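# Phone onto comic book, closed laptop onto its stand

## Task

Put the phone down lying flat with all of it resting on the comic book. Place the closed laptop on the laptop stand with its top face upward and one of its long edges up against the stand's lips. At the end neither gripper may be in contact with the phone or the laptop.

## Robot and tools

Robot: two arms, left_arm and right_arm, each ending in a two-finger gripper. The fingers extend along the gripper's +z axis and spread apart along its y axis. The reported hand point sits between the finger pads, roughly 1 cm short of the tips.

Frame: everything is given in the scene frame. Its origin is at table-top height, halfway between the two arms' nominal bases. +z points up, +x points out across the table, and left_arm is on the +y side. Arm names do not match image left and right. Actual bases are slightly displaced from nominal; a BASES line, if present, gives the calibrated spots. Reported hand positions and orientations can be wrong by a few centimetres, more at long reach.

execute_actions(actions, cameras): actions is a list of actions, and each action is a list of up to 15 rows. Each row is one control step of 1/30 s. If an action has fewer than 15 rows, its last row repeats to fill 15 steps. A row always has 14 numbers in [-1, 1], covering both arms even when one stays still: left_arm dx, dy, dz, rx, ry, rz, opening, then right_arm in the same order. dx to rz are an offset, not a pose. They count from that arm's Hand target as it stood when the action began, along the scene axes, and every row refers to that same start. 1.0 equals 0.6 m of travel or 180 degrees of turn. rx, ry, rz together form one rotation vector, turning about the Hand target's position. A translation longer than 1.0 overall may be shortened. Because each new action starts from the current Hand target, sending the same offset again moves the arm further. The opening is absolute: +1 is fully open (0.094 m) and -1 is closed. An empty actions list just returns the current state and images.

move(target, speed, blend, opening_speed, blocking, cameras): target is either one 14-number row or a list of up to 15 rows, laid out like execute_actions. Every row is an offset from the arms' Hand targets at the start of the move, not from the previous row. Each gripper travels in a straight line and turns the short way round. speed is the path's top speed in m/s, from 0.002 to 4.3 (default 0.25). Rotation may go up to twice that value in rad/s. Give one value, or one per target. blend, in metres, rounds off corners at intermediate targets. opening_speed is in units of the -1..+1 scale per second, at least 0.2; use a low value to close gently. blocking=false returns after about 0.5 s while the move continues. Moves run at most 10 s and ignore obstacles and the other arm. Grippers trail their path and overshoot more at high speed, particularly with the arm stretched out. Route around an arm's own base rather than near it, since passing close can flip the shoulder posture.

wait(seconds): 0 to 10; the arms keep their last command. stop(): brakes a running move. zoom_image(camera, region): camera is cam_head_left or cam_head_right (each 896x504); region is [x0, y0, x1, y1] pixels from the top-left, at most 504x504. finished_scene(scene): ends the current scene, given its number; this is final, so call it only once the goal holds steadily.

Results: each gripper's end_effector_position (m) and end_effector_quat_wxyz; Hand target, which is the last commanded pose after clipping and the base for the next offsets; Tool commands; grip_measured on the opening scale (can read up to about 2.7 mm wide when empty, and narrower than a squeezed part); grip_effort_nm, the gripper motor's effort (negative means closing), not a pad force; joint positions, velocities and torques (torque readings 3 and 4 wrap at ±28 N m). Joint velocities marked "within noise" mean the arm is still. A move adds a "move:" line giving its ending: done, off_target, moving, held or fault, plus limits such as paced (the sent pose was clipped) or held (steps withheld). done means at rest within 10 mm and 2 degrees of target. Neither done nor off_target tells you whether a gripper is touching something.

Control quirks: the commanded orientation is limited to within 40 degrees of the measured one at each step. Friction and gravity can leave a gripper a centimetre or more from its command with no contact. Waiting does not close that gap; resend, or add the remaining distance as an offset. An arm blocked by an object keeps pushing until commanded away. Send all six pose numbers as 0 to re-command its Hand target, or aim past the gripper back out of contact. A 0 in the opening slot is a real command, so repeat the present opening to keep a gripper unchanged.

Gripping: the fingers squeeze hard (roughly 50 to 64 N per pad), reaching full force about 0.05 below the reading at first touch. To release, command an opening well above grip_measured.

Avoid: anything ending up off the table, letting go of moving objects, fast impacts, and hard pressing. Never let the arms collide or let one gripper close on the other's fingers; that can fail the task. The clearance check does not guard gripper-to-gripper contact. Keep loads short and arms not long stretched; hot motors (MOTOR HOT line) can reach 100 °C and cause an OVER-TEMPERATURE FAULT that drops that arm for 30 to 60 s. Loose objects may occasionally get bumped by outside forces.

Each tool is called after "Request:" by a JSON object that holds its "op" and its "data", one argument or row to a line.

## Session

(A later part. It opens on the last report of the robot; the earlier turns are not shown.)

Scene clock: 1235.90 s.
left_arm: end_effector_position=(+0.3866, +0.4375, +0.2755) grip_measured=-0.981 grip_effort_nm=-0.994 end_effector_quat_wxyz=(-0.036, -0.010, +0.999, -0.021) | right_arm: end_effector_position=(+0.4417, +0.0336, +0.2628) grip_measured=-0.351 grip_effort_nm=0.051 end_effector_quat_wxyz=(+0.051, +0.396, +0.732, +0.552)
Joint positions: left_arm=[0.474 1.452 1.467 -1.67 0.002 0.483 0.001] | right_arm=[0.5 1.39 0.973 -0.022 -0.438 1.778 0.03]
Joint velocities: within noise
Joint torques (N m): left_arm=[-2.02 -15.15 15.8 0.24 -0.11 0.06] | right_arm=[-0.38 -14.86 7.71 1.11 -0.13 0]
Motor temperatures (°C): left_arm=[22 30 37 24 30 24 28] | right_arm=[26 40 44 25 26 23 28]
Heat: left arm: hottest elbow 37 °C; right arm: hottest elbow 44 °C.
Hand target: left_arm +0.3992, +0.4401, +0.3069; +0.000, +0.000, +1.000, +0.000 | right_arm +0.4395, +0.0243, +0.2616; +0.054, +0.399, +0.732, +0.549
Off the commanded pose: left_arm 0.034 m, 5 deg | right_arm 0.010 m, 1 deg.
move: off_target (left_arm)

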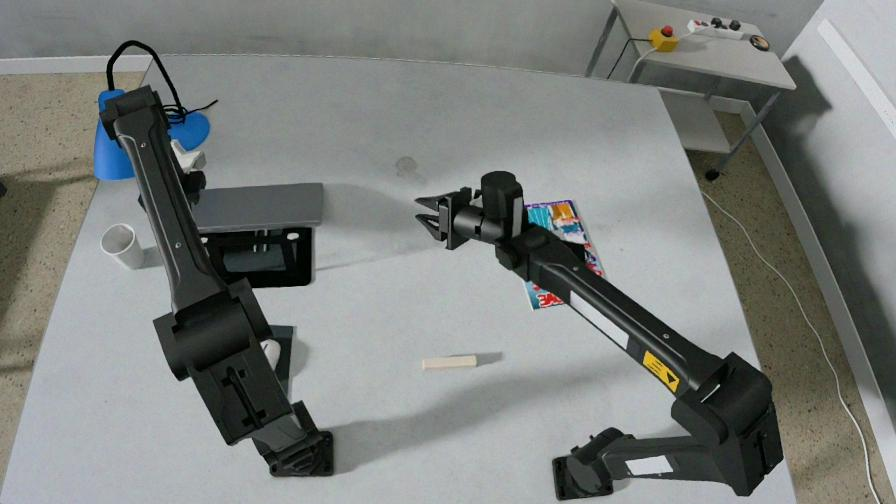

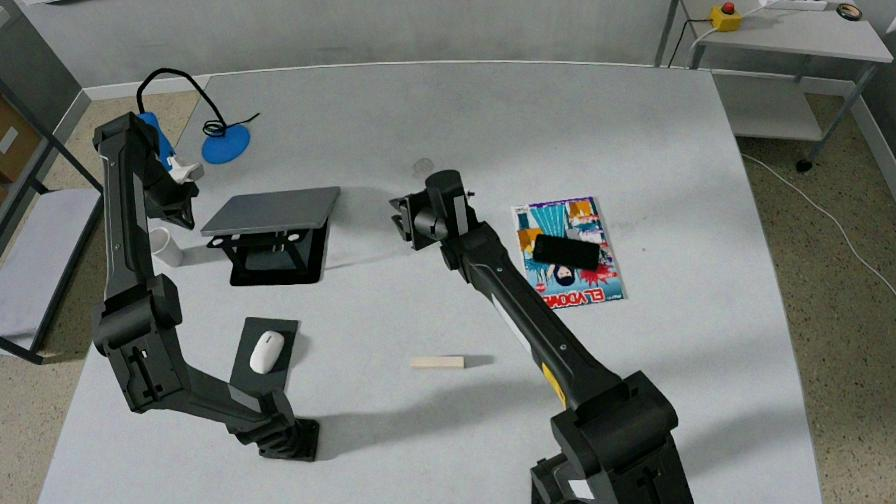

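Request:
{"op": "move", "data": {
  "target": [
    [-0.07,0,-0.1,0,-0.333,0,-1,0,0,0,0,0,0,-0.35],
    [0.035,0,-0.24,0,-0.333,0,-1,0,0,0,0,0,0,-0.35]
  ],
  "speed": 0.15
}}

Request:
{"op": "zoom_image", "data": {
  "camera": "cam_head_right",
  "region": [140, 160, 340, 290]
}}

Request:
{"op": "zoom_image", "data": {
  "camera": "cam_head_left",
  "region": [140, 160, 340, 290]
}}

Scene clock: 1252.73 s.
left_arm: end_effector_position=(+0.4168, +0.4451, +0.1662) grip_measured=-0.981 grip_effort_nm=-0.994 end_effector_quat_wxyz=(+0.498, -0.003, +0.867, +0.003) | right_arm: end_effector_position=(+0.4417, +0.0336, +0.2628) grip_measured=-0.351 grip_effort_nm=0.046 end_effector_quat_wxyz=(+0.051, +0.396, +0.732, +0.552)
Joint positions: left_arm=[0.674 1.155 0.583 -0.078 0.584 0.399 0.001] | right_arm=[0.5 1.39 0.973 -0.022 -0.438 1.778 0.03]
Joint velocities: within noise
Joint torques (N m): left_arm=[-2.43 -7.71 9.5 2.39 0.12 -0.05] | right_arm=[-0.38 -15.56 7.79 1.1 -0.13 0.03]
Motor temperatures (°C): left_arm=[22 30 38 24 30 24 29] | right_arm=[26 41 43 25 25 23 28]
Heat: left arm: hottest elbow 38 °C; right arm: hottest elbow 43 °C.
Hand target: left_arm +0.4202, +0.4401, +0.1628; +0.499, +0.000, +0.866, +0.000 | right_arm +0.4395, +0.0243, +0.2616; +0.054, +0.399, +0.732, +0.549
Off the commanded pose: left_arm 0.007 m, 1 deg | right_arm 0.010 m, 1 deg.
move: done

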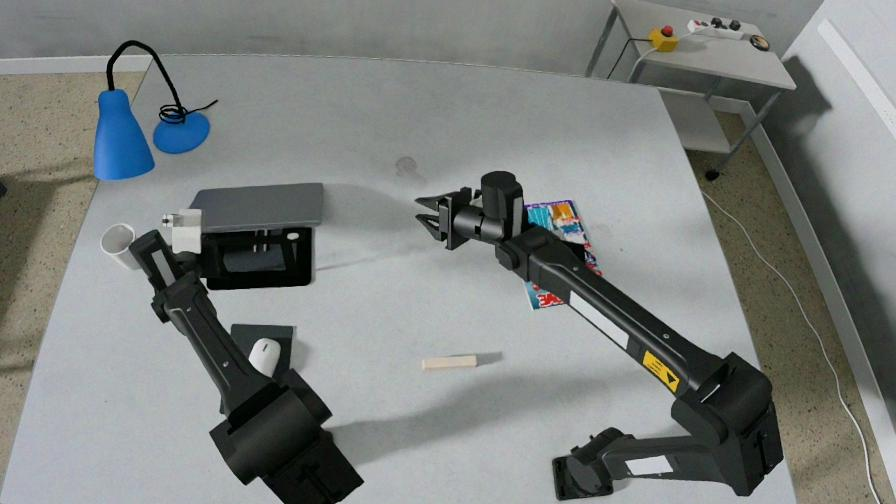

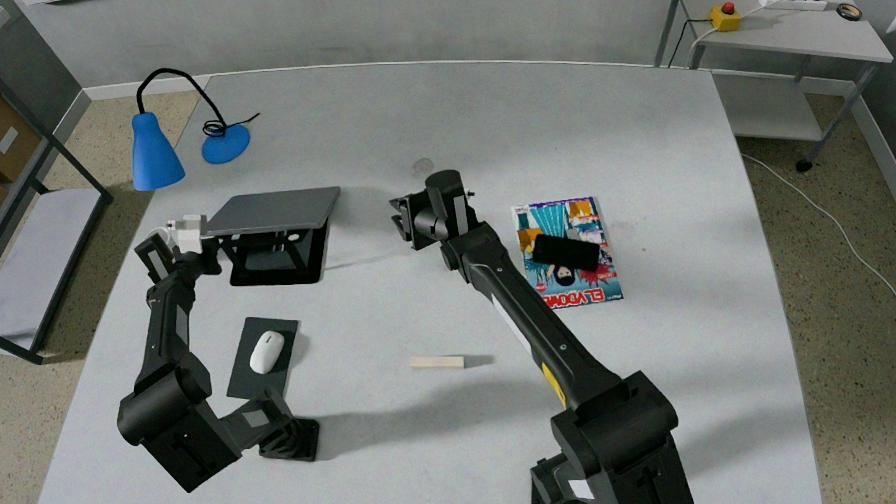

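Scaled by 2.520.

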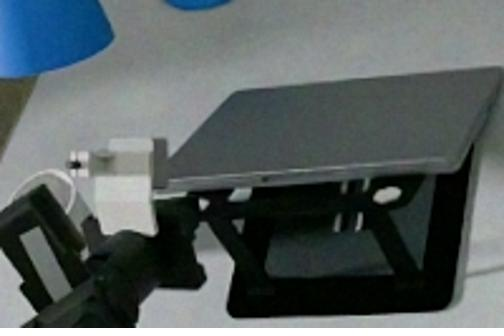

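Scaled by 2.520.

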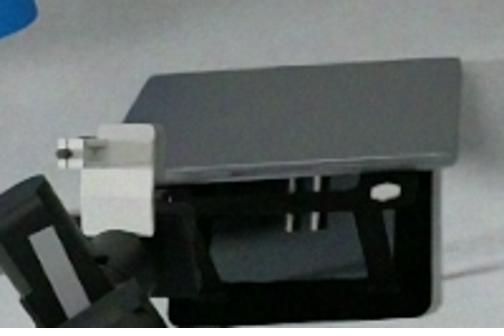

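Request:
{"op": "zoom_image", "data": {
  "camera": "cam_head_right",
  "region": [180, 205, 260, 285]
}}

Request:
{"op": "zoom_image", "data": {
  "camera": "cam_head_left",
  "region": [160, 205, 240, 285]
}}

Scaled by 6.300.

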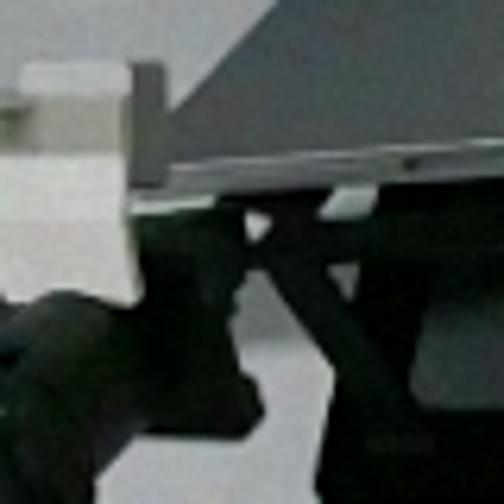

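Scaled by 6.300.

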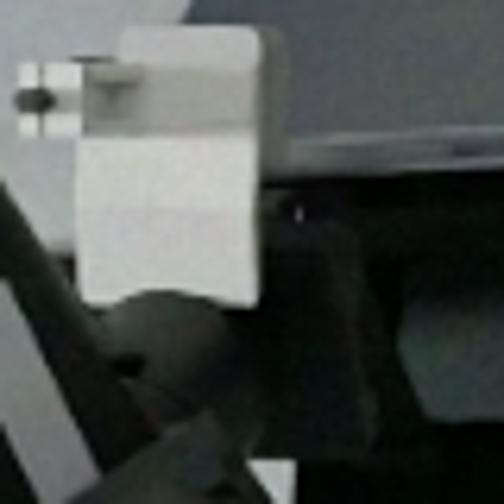

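Request:
{"op": "move", "data": {
  "target": [-0.06,-0.1,0.03,-0.433,0,0.25,-1,0,0,0,0,0,0,-0.35],
  "speed": 0.15
}}

Request:
{"op": "zoom_image", "data": {
  "camera": "cam_head_right",
  "region": [140, 160, 340, 290]
}}

Request:
{"op": "zoom_image", "data": {
  "camera": "cam_head_left",
  "region": [140, 160, 340, 290]
}}

Scene clock: 1271.03 s.
left_arm: end_effector_position=(+0.3861, +0.3879, +0.1829) grip_measured=-0.981 grip_effort_nm=-0.984 end_effector_quat_wxyz=(-0.358, +0.613, -0.611, +0.351) | right_arm: end_effector_position=(+0.4417, +0.0336, +0.2628) grip_measured=-0.351 grip_effort_nm=0.051 end_effector_quat_wxyz=(+0.051, +0.396, +0.732, +0.552)
Joint positions: left_arm=[0.581 0.913 0.477 -0.17 0.51 -1.236 0.001] | right_arm=[0.5 1.39 0.973 -0.022 -0.438 1.778 0.03]
Joint velocities: within noise
Joint torques (N m): left_arm=[-2.2 -7.24 9.98 1.18 0.01 0] | right_arm=[-0.44 -15.62 7.79 1.13 -0.13 0.03]
Motor temperatures (°C): left_arm=[22 29 39 24 30 24 29] | right_arm=[26 40 43 25 25 23 28]
Heat: left arm: hottest elbow 39 °C; right arm: hottest elbow 43 °C.
Hand target: left_arm +0.3842, +0.3801, +0.1808; -0.353, +0.612, -0.613, +0.354 | right_arm +0.4395, +0.0243, +0.2616; +0.054, +0.399, +0.732, +0.549
Off the commanded pose: left_arm 0.008 m, 1 deg | right_arm 0.010 m, 1 deg.
move: done

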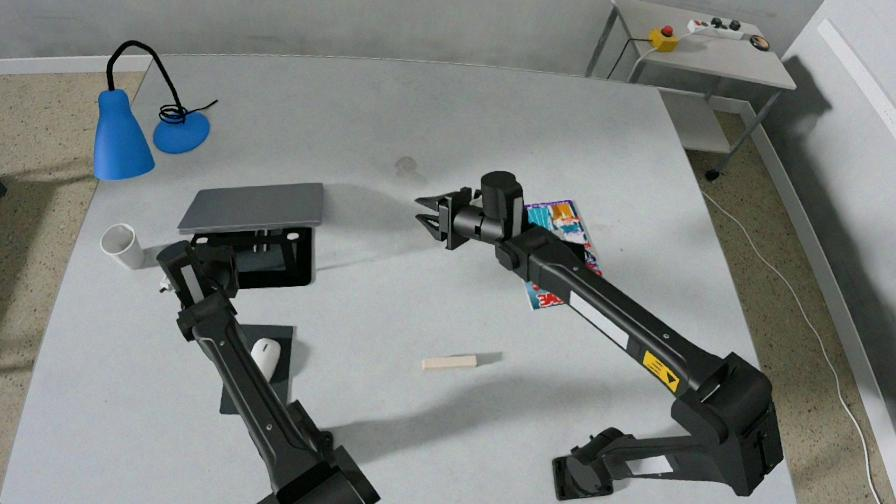

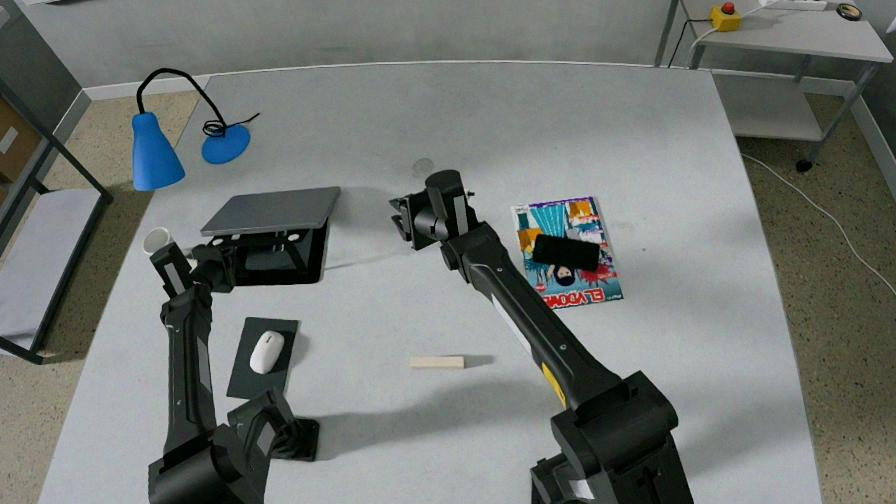

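Scaled by 2.520.

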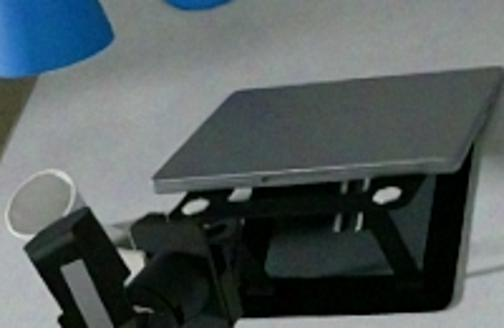

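Scaled by 2.520.

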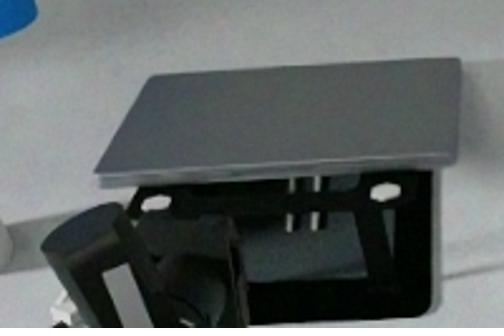

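Request:
{"op": "zoom_image", "data": {
  "camera": "cam_head_left",
  "region": [190, 220, 270, 300]
}}

Request:
{"op": "zoom_image", "data": {
  "camera": "cam_head_right",
  "region": [190, 220, 270, 300]
}}

Scaled by 6.300.

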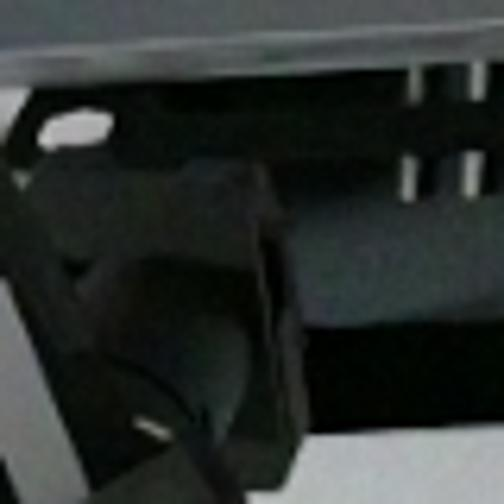

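Scaled by 6.300.

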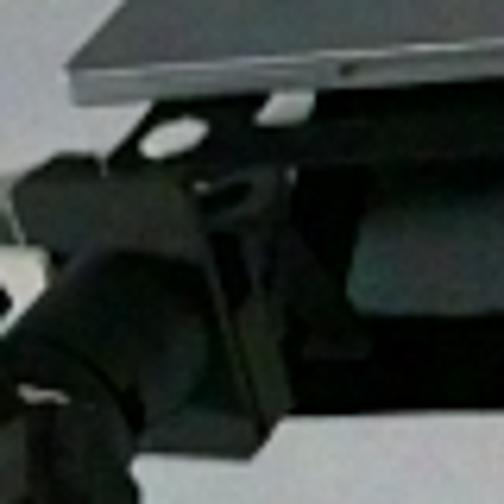

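Request:
{"op": "move", "data": {
  "target": [0.07,0,-0.06,0,0,0,-1,0,0,0,0,0,0,-0.35],
  "speed": 0.06
}}

Request:
{"op": "zoom_image", "data": {
  "camera": "cam_head_left",
  "region": [190, 200, 270, 280]
}}

Request:
{"op": "zoom_image", "data": {
  "camera": "cam_head_right",
  "region": [190, 200, 270, 280]
}}

Scene clock: 1278.00 s.
left_arm: end_effector_position=(+0.4241, +0.3852, +0.1519) grip_measured=-0.981 grip_effort_nm=-0.984 end_effector_quat_wxyz=(-0.359, +0.612, -0.611, +0.352) | right_arm: end_effector_position=(+0.4417, +0.0336, +0.2628) grip_measured=-0.351 grip_effort_nm=0.051 end_effector_quat_wxyz=(+0.051, +0.396, +0.732, +0.552)
Joint positions: left_arm=[0.497 1.093 0.477 0.037 0.442 -1.289 0.001] | right_arm=[0.5 1.39 0.973 -0.022 -0.438 1.778 0.03]
Joint velocities: within noise
Joint torques (N m): left_arm=[-2.78 -6.01 9.47 2.32 -0.04 -0.01] | right_arm=[-0.38 -15.5 7.77 1.13 -0.13 0.03]
Motor temperatures (°C): left_arm=[22 29 39 24 29 24 29] | right_arm=[26 40 43 25 25 23 27]
Heat: left arm: hottest elbow 39 °C; right arm: hottest elbow 43 °C.
Hand target: left_arm +0.4262, +0.3802, +0.1448; -0.353, +0.612, -0.613, +0.354 | right_arm +0.4395, +0.0243, +0.2616; +0.054, +0.399, +0.732, +0.549
Off the commanded pose: left_arm 0.009 m, 1 deg | right_arm 0.010 m, 1 deg.
move: done

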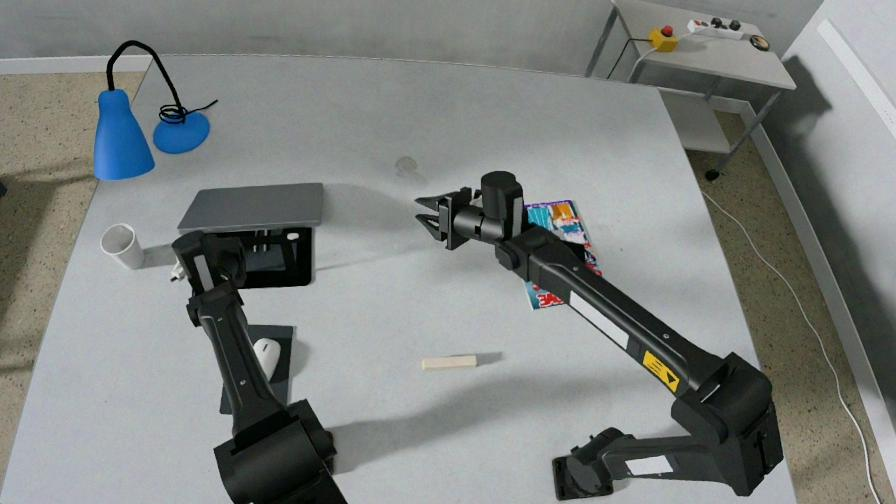

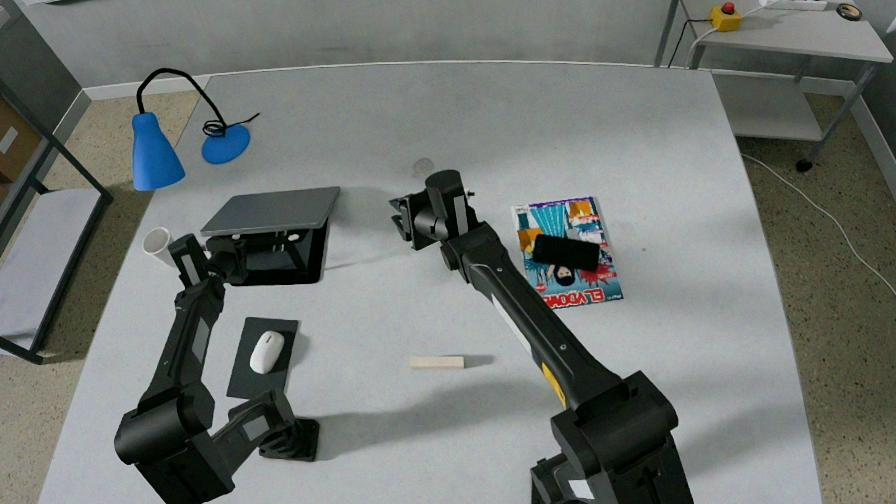

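Scaled by 6.300.

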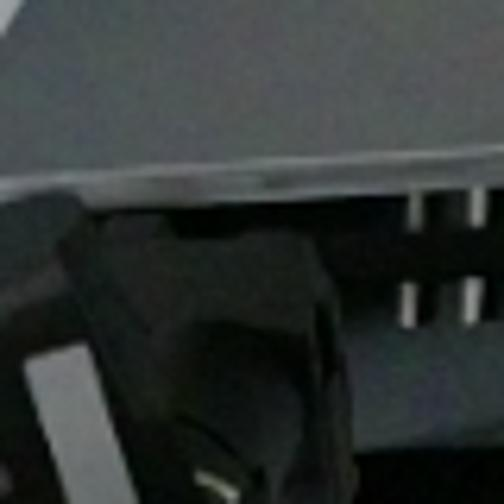

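Scaled by 6.300.

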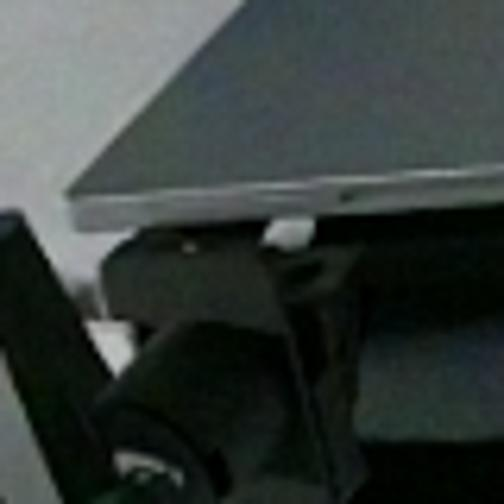

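Request:
{"op": "move", "data": {
  "target": [0.03,0,-0.035,0,0,0,-1,0,0,0,0,0,0,-0.35],
  "speed": 0.05
}}

Request:
{"op": "zoom_image", "data": {
  "camera": "cam_head_left",
  "region": [190, 200, 270, 280]
}}

Request:
{"op": "zoom_image", "data": {
  "camera": "cam_head_right",
  "region": [190, 200, 270, 280]
}}

Scene clock: 1282.67 s.
left_arm: end_effector_position=(+0.4431, +0.3860, +0.1455) grip_measured=-0.981 grip_effort_nm=-0.979 end_effector_quat_wxyz=(-0.376, +0.602, -0.605, +0.361) | right_arm: end_effector_position=(+0.4417, +0.0336, +0.2628) grip_measured=-0.351 grip_effort_nm=0.051 end_effector_quat_wxyz=(+0.051, +0.396, +0.732, +0.552)
Joint positions: left_arm=[0.469 1.173 0.477 0.172 0.422 -1.315 0.001] | right_arm=[0.5 1.39 0.973 -0.022 -0.438 1.778 0.03]
Joint velocities: within noise
Joint torques (N m): left_arm=[-3.14 -4.48 9.36 1.47 -0.25 0.13] | right_arm=[-0.38 -15.56 7.8 1.1 -0.13 0.02]
Motor temperatures (°C): left_arm=[22 28 39 24 29 24 29] | right_arm=[26 40 43 25 25 23 27]
Heat: left arm: hottest elbow 39 °C; right arm: hottest elbow 43 °C.
Hand target: left_arm +0.4442, +0.3801, +0.1238; -0.353, +0.612, -0.613, +0.354 | right_arm +0.4395, +0.0243, +0.2616; +0.054, +0.399, +0.732, +0.549
Off the commanded pose: left_arm 0.022 m, 3 deg | right_arm 0.010 m, 1 deg.
move: off_target (left_arm)

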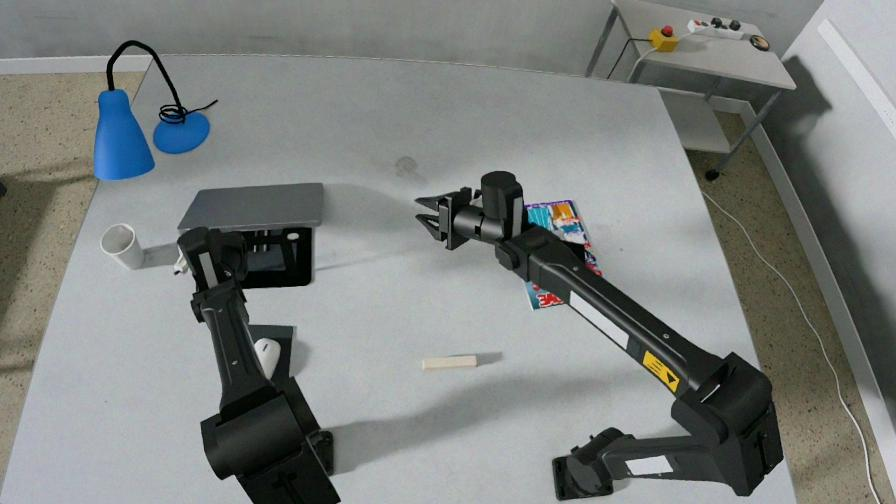

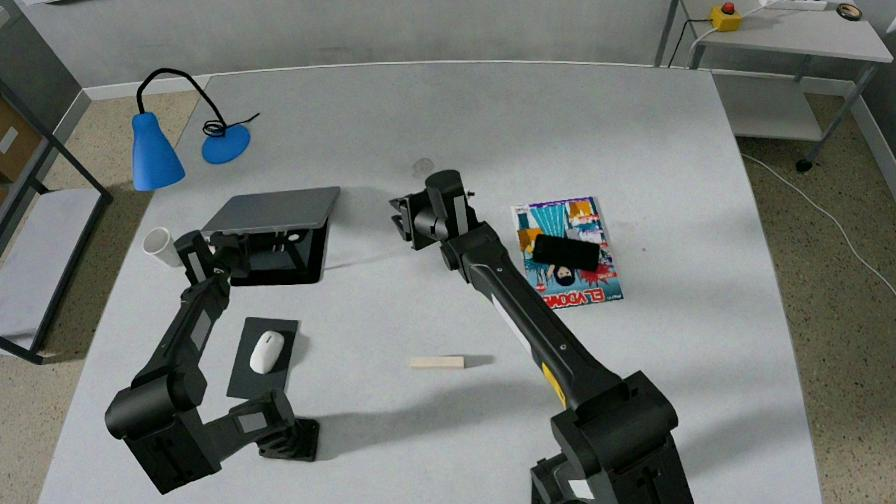

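Scaled by 6.300.

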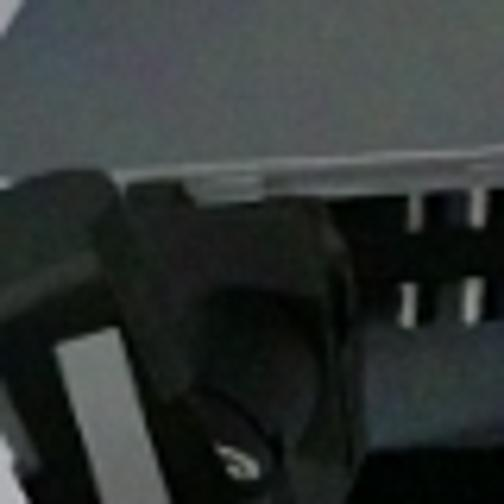

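Scaled by 6.300.

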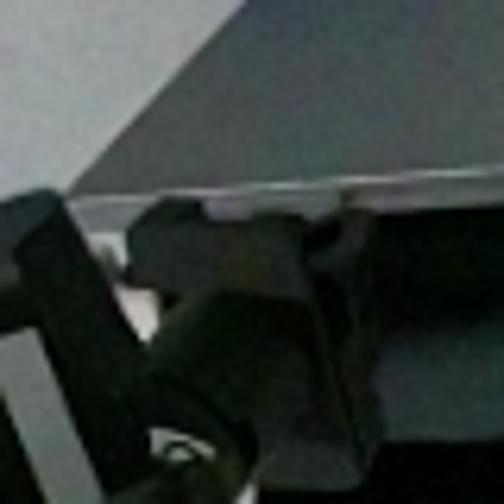

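Request:
{"op": "move", "data": {
  "target": [0.025,0,-0.005,0,0,0,-1,0,0,0,0,0,0,-0.35],
  "speed": 0.04
}}

Request:
{"op": "zoom_image", "data": {
  "camera": "cam_head_left",
  "region": [190, 200, 270, 280]
}}

Request:
{"op": "zoom_image", "data": {
  "camera": "cam_head_right",
  "region": [190, 200, 270, 280]
}}

Request:
{"op": "zoom_image", "data": {
  "camera": "cam_head_right",
  "region": [285, 175, 345, 235]
}}

Scene clock: 1289.40 s.
left_arm: end_effector_position=(+0.4542, +0.3850, +0.1428) grip_measured=-0.981 grip_effort_nm=-0.979 end_effector_quat_wxyz=(-0.377, +0.603, -0.602, +0.363) | right_arm: end_effector_position=(+0.4417, +0.0336, +0.2628) grip_measured=-0.351 grip_effort_nm=0.046 end_effector_quat_wxyz=(+0.051, +0.396, +0.732, +0.552)
Joint positions: left_arm=[0.449 1.211 0.492 0.205 0.405 -1.333 0.001] | right_arm=[0.5 1.39 0.973 -0.022 -0.438 1.778 0.03]
Joint velocities: within noise
Joint torques (N m): left_arm=[-2.9 -4.01 10.18 1.18 -0.29 0.08] | right_arm=[-0.44 -15.5 7.79 1.09 -0.13 0.03]
Motor temperatures (°C): left_arm=[22 28 39 24 29 24 29] | right_arm=[26 40 42 25 25 23 27]
Heat: left arm: hottest elbow 39 °C; right arm: hottest elbow 42 °C.
Hand target: left_arm +0.4592, +0.3801, +0.1207; -0.353, +0.612, -0.613, +0.354 | right_arm +0.4395, +0.0243, +0.2616; +0.054, +0.399, +0.732, +0.549
Off the commanded pose: left_arm 0.023 m, 3 deg | right_arm 0.010 m, 1 deg.
move: off_target (left_arm)

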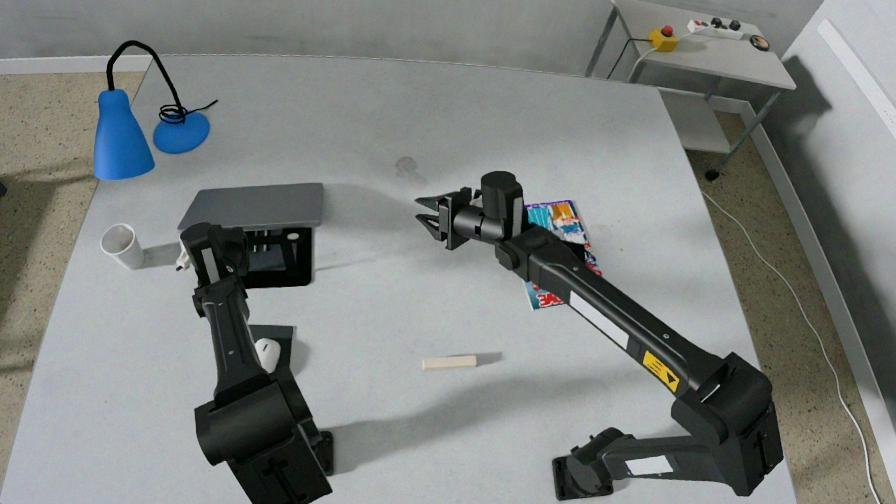

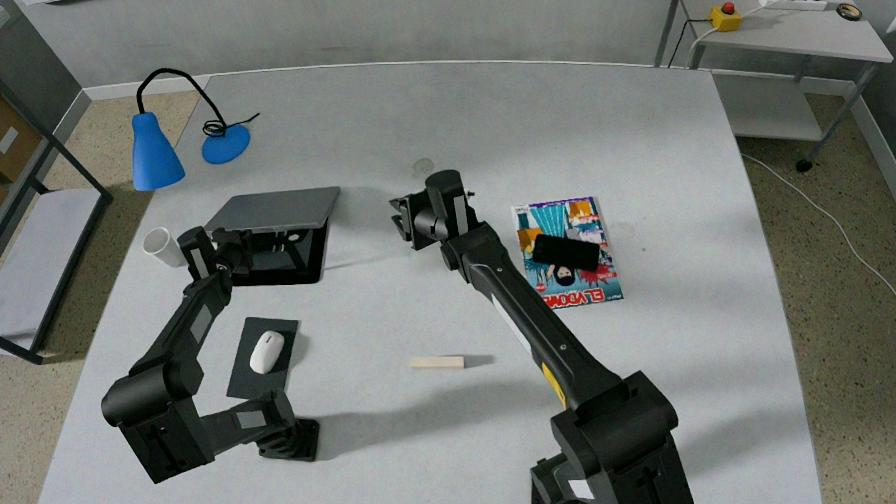

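Scaled by 6.300.

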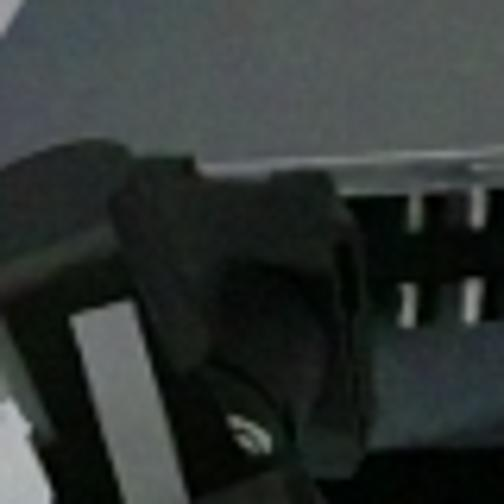

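Scaled by 6.300.

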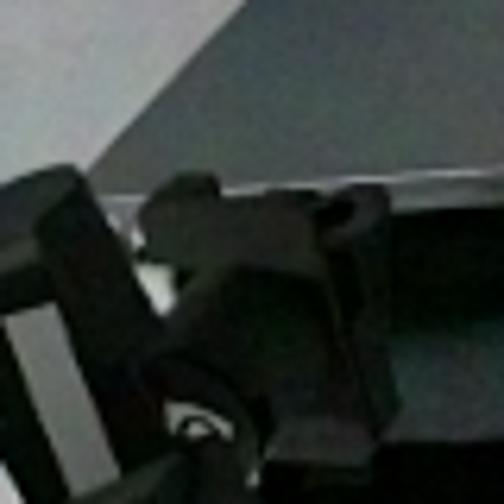

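Scaled by 8.400.

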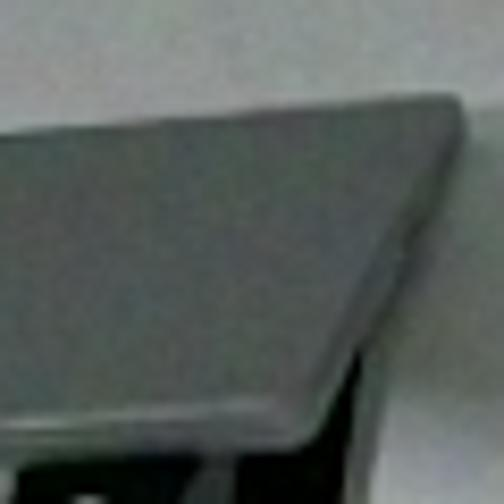

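Request:
{"op": "move", "data": {
  "target": [0.02,0,0.0,0,0,0,-1,0,0,0,0,0,0,-0.35],
  "speed": 0.04
}}

Request:
{"op": "zoom_image", "data": {
  "camera": "cam_head_left",
  "region": [165, 175, 245, 255]
}}

Request:
{"op": "zoom_image", "data": {
  "camera": "cam_head_right",
  "region": [190, 175, 270, 255]
}}

Request:
{"op": "zoom_image", "data": {
  "camera": "cam_head_right",
  "region": [285, 175, 345, 235]
}}

Scene clock: 1294.37 s.
left_arm: end_effector_position=(+0.4654, +0.3848, +0.1417) grip_measured=-0.981 grip_effort_nm=-0.974 end_effector_quat_wxyz=(-0.374, +0.605, -0.602, +0.363) | right_arm: end_effector_position=(+0.4417, +0.0336, +0.2628) grip_measured=-0.351 grip_effort_nm=0.046 end_effector_quat_wxyz=(+0.051, +0.396, +0.732, +0.552)
Joint positions: left_arm=[0.432 1.245 0.516 0.212 0.391 -1.345 0.001] | right_arm=[0.5 1.39 0.973 -0.022 -0.438 1.778 0.03]
Joint velocities: within noise
Joint torques (N m): left_arm=[-3.02 -4.95 10.4 1.36 -0.25 0.21] | right_arm=[-0.38 -15.56 7.76 1.11 -0.13 0.03]
Motor temperatures (°C): left_arm=[22 28 39 24 29 24 29] | right_arm=[26 40 42 25 25 23 27]
Heat: left arm: hottest elbow 39 °C; right arm: hottest elbow 42 °C.
Hand target: left_arm +0.4712, +0.3802, +0.1208; -0.353, +0.612, -0.613, +0.354 | right_arm +0.4395, +0.0243, +0.2616; +0.054, +0.399, +0.732, +0.549
Off the commanded pose: left_arm 0.022 m, 3 deg | right_arm 0.010 m, 1 deg.
move: off_target (left_arm)

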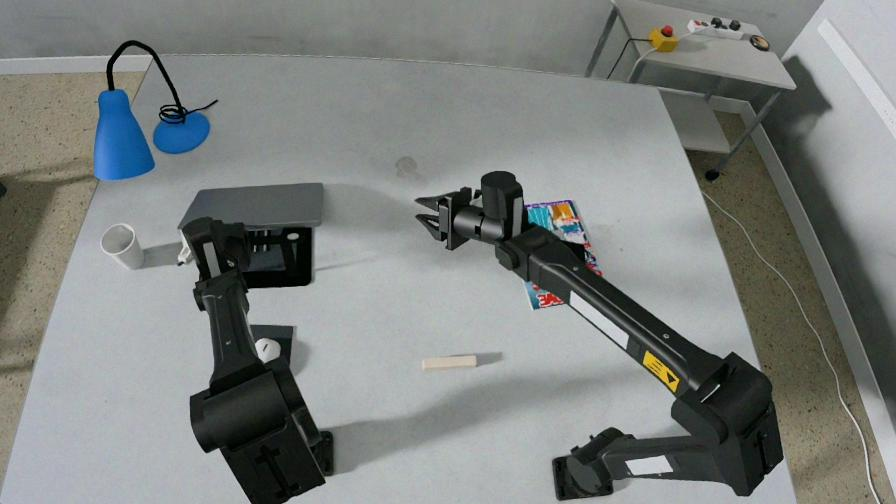

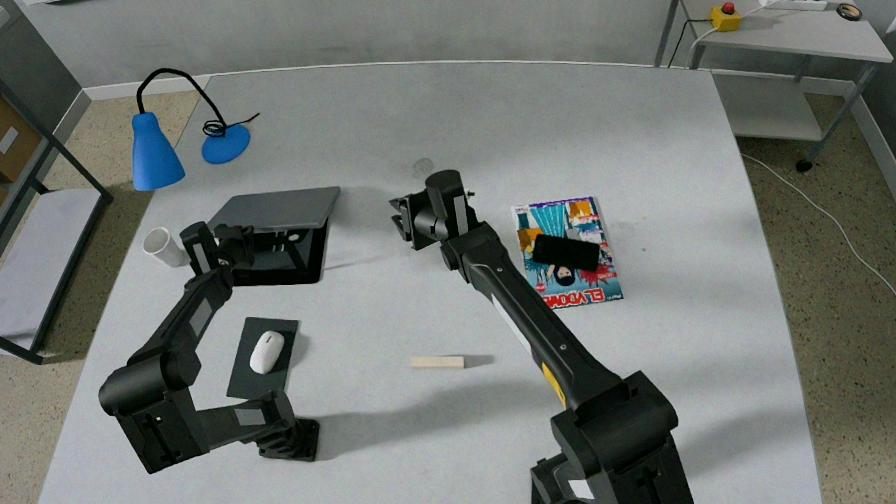

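Scaled by 6.300.

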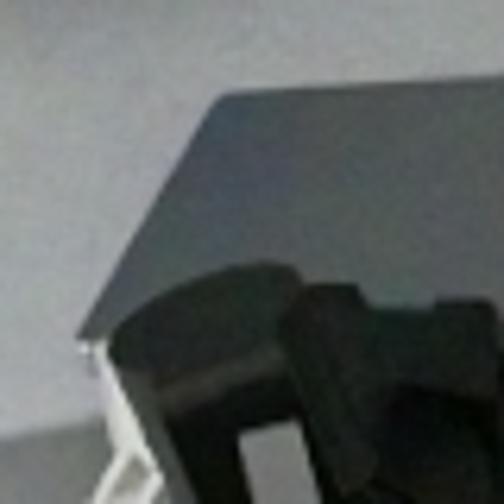

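Scaled by 6.300.

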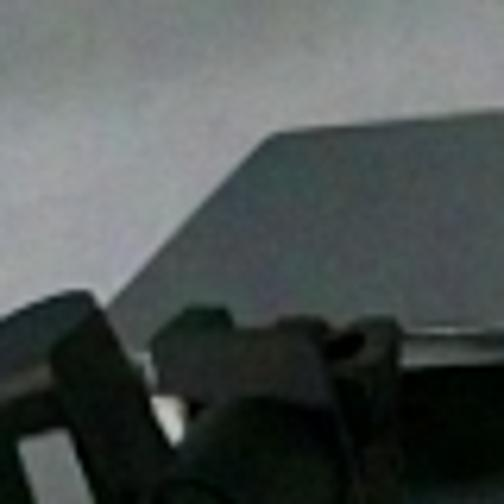

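Scaled by 8.400.

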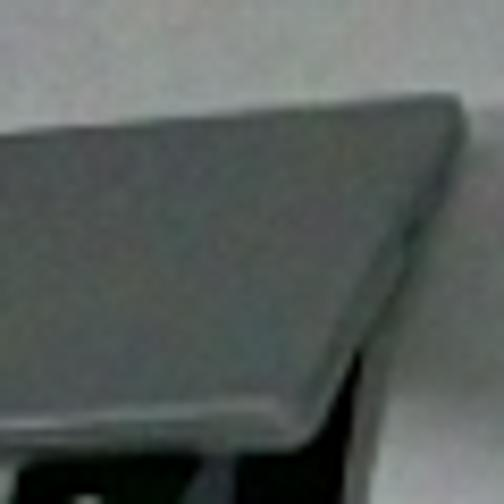

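Request:
{"op": "move", "data": {
  "target": [
    [-0.07,0,0.02,0,0,0,-1,0,0,0,0,0,0,-0.35],
    [-0.07,0,-0.01,0,0,0,-1,0,0,0,0,0,0,-0.35]
  ],
  "speed": 0.06
}}

Request:
{"op": "zoom_image", "data": {
  "camera": "cam_head_left",
  "region": [190, 200, 270, 280]
}}

Request:
{"op": "zoom_image", "data": {
  "camera": "cam_head_right",
  "region": [190, 200, 270, 280]
}}

Scene clock: 1303.67 s.
left_arm: end_effector_position=(+0.4427, +0.3787, +0.1463) grip_measured=-0.981 grip_effort_nm=-0.974 end_effector_quat_wxyz=(-0.376, +0.595, -0.607, +0.369) | right_arm: end_effector_position=(+0.4417, +0.0336, +0.2628) grip_measured=-0.351 grip_effort_nm=0.046 end_effector_quat_wxyz=(+0.051, +0.396, +0.732, +0.552)
Joint positions: left_arm=[0.458 1.166 0.466 0.187 0.433 -1.319 0.001] | right_arm=[0.5 1.39 0.973 -0.022 -0.438 1.778 0.03]
Joint velocities: within noise
Joint torques (N m): left_arm=[-0.5 -4.89 6.38 1.47 0.04 0.25] | right_arm=[-0.38 -15.5 7.8 1.13 -0.13 0.03]
Motor temperatures (°C): left_arm=[22 28 39 24 29 24 29] | right_arm=[26 40 42 25 25 23 27]
Heat: left arm: hottest elbow 39 °C; right arm: hottest elbow 42 °C.
Hand target: left_arm +0.4291, +0.3802, +0.1148; -0.353, +0.613, -0.612, +0.354 | right_arm +0.4395, +0.0243, +0.2616; +0.054, +0.399, +0.732, +0.549
Off the commanded pose: left_arm 0.034 m, 4 deg | right_arm 0.010 m, 1 deg.
move: off_target (left_arm)

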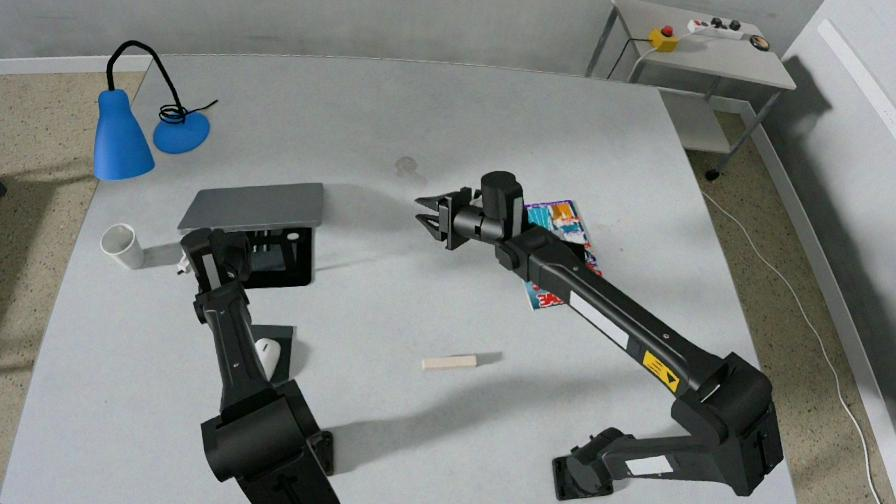

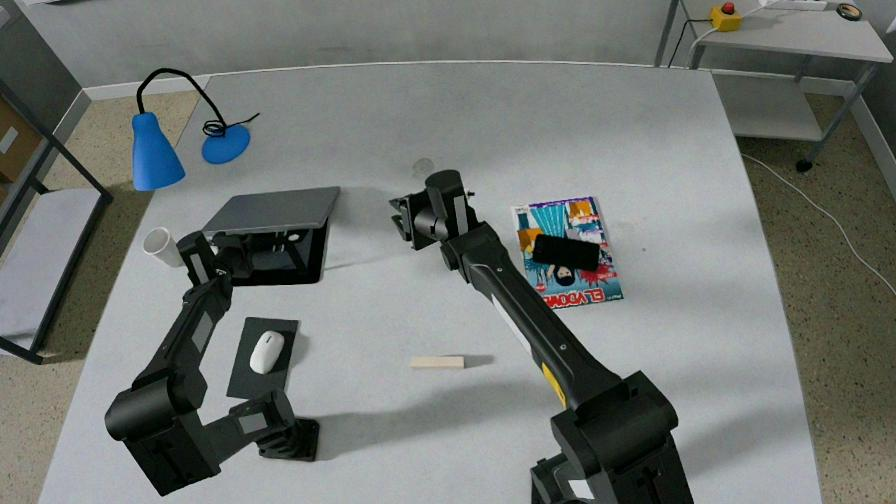

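Scaled by 6.300.

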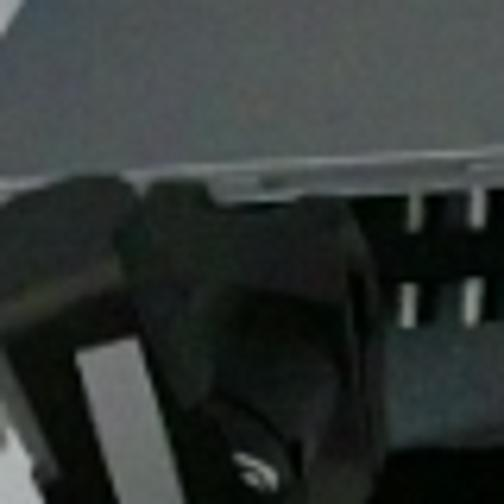

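Scaled by 6.300.

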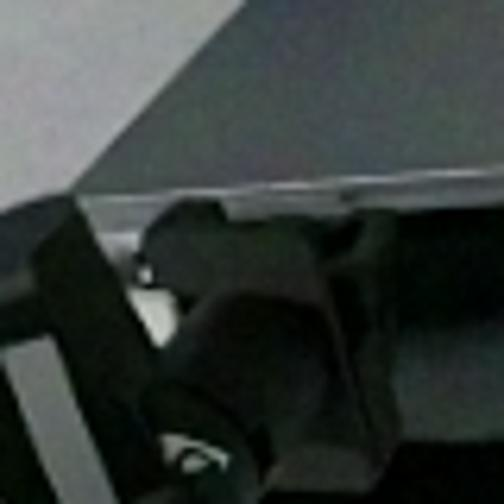

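Request:
{"op": "move", "data": {
  "target": [
    [0.06,0,0.0,0,0,0,-1,0,0,0,0,0,0,-0.35],
    [0.1,0,-0.02,0,0,0,-1,0,0,0,0,0,0,-0.35]
  ],
  "speed": 0.04
}}

Request:
{"op": "zoom_image", "data": {
  "camera": "cam_head_left",
  "region": [165, 175, 245, 255]
}}

Request:
{"op": "zoom_image", "data": {
  "camera": "cam_head_right",
  "region": [190, 175, 270, 255]
}}

Request:
{"op": "zoom_image", "data": {
  "camera": "cam_head_right",
  "region": [285, 175, 345, 235]
}}

Scene clock: 1312.60 s.
left_arm: end_effector_position=(+0.4856, +0.3870, +0.1392) grip_measured=-0.982 grip_effort_nm=-0.960 end_effector_quat_wxyz=(-0.385, +0.600, -0.597, +0.369) | right_arm: end_effector_position=(+0.4417, +0.0336, +0.2628) grip_measured=-0.351 grip_effort_nm=0.056 end_effector_quat_wxyz=(+0.051, +0.396, +0.732, +0.552)
Joint positions: left_arm=[0.411 1.315 0.544 0.288 0.374 -1.363 0.001] | right_arm=[0.5 1.39 0.973 -0.022 -0.438 1.778 0.03]
Joint velocities: within noise
Joint torques (N m): left_arm=[-2.61 -4.42 9.07 1.07 -0.33 0.21] | right_arm=[-0.44 -15.56 7.77 1.1 -0.12 0.03]
Motor temperatures (°C): left_arm=[22 28 38 24 29 24 29] | right_arm=[26 40 42 25 25 23 27]
Heat: left arm: hottest elbow 38 °C; right arm: hottest elbow 42 °C.
Hand target: left_arm +0.4892, +0.3802, +0.1029; -0.353, +0.612, -0.613, +0.354 | right_arm +0.4395, +0.0243, +0.2616; +0.054, +0.399, +0.732, +0.549
Off the commanded pose: left_arm 0.037 m, 5 deg | right_arm 0.010 m, 1 deg.
move: off_target (left_arm)

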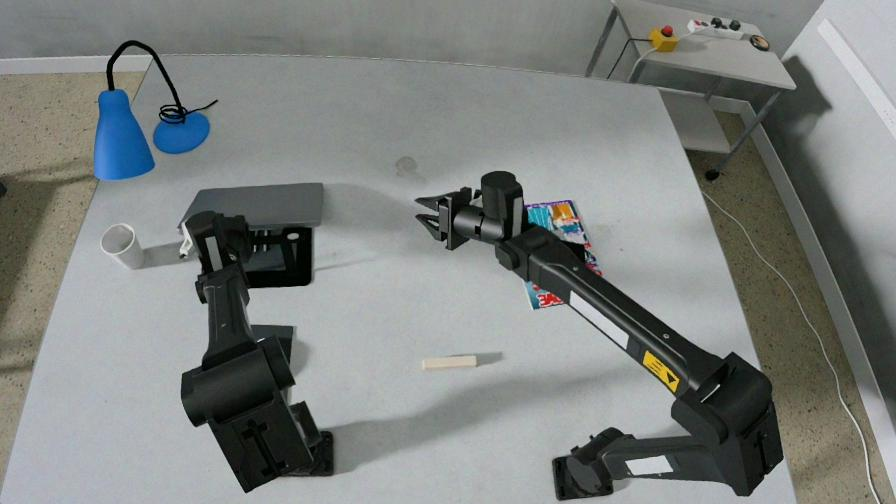

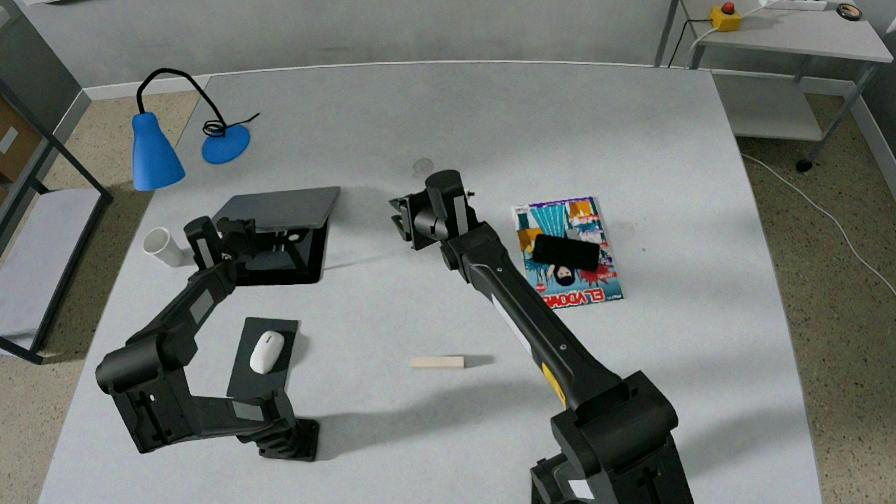

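Scaled by 6.300.

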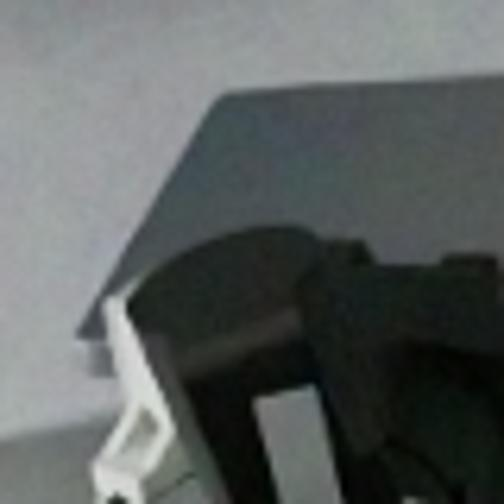

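Scaled by 6.300.

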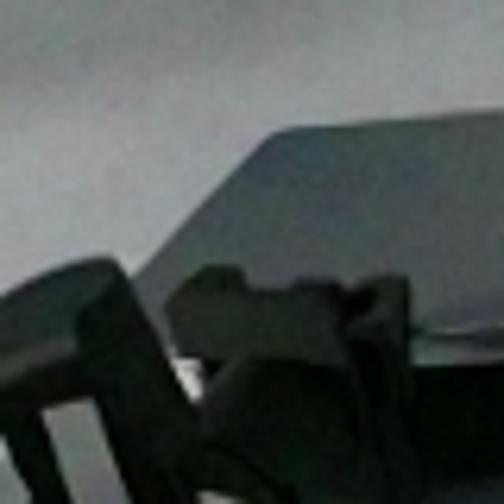

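Scaled by 8.400.

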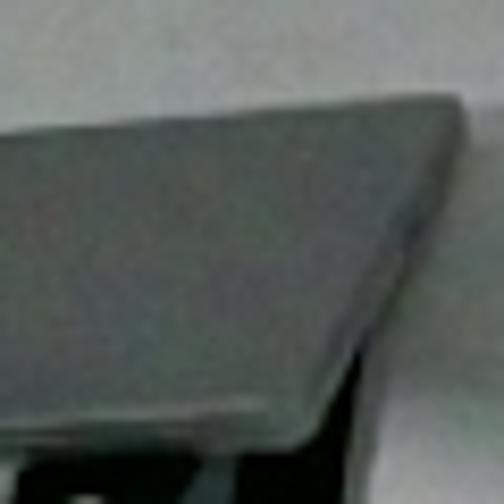

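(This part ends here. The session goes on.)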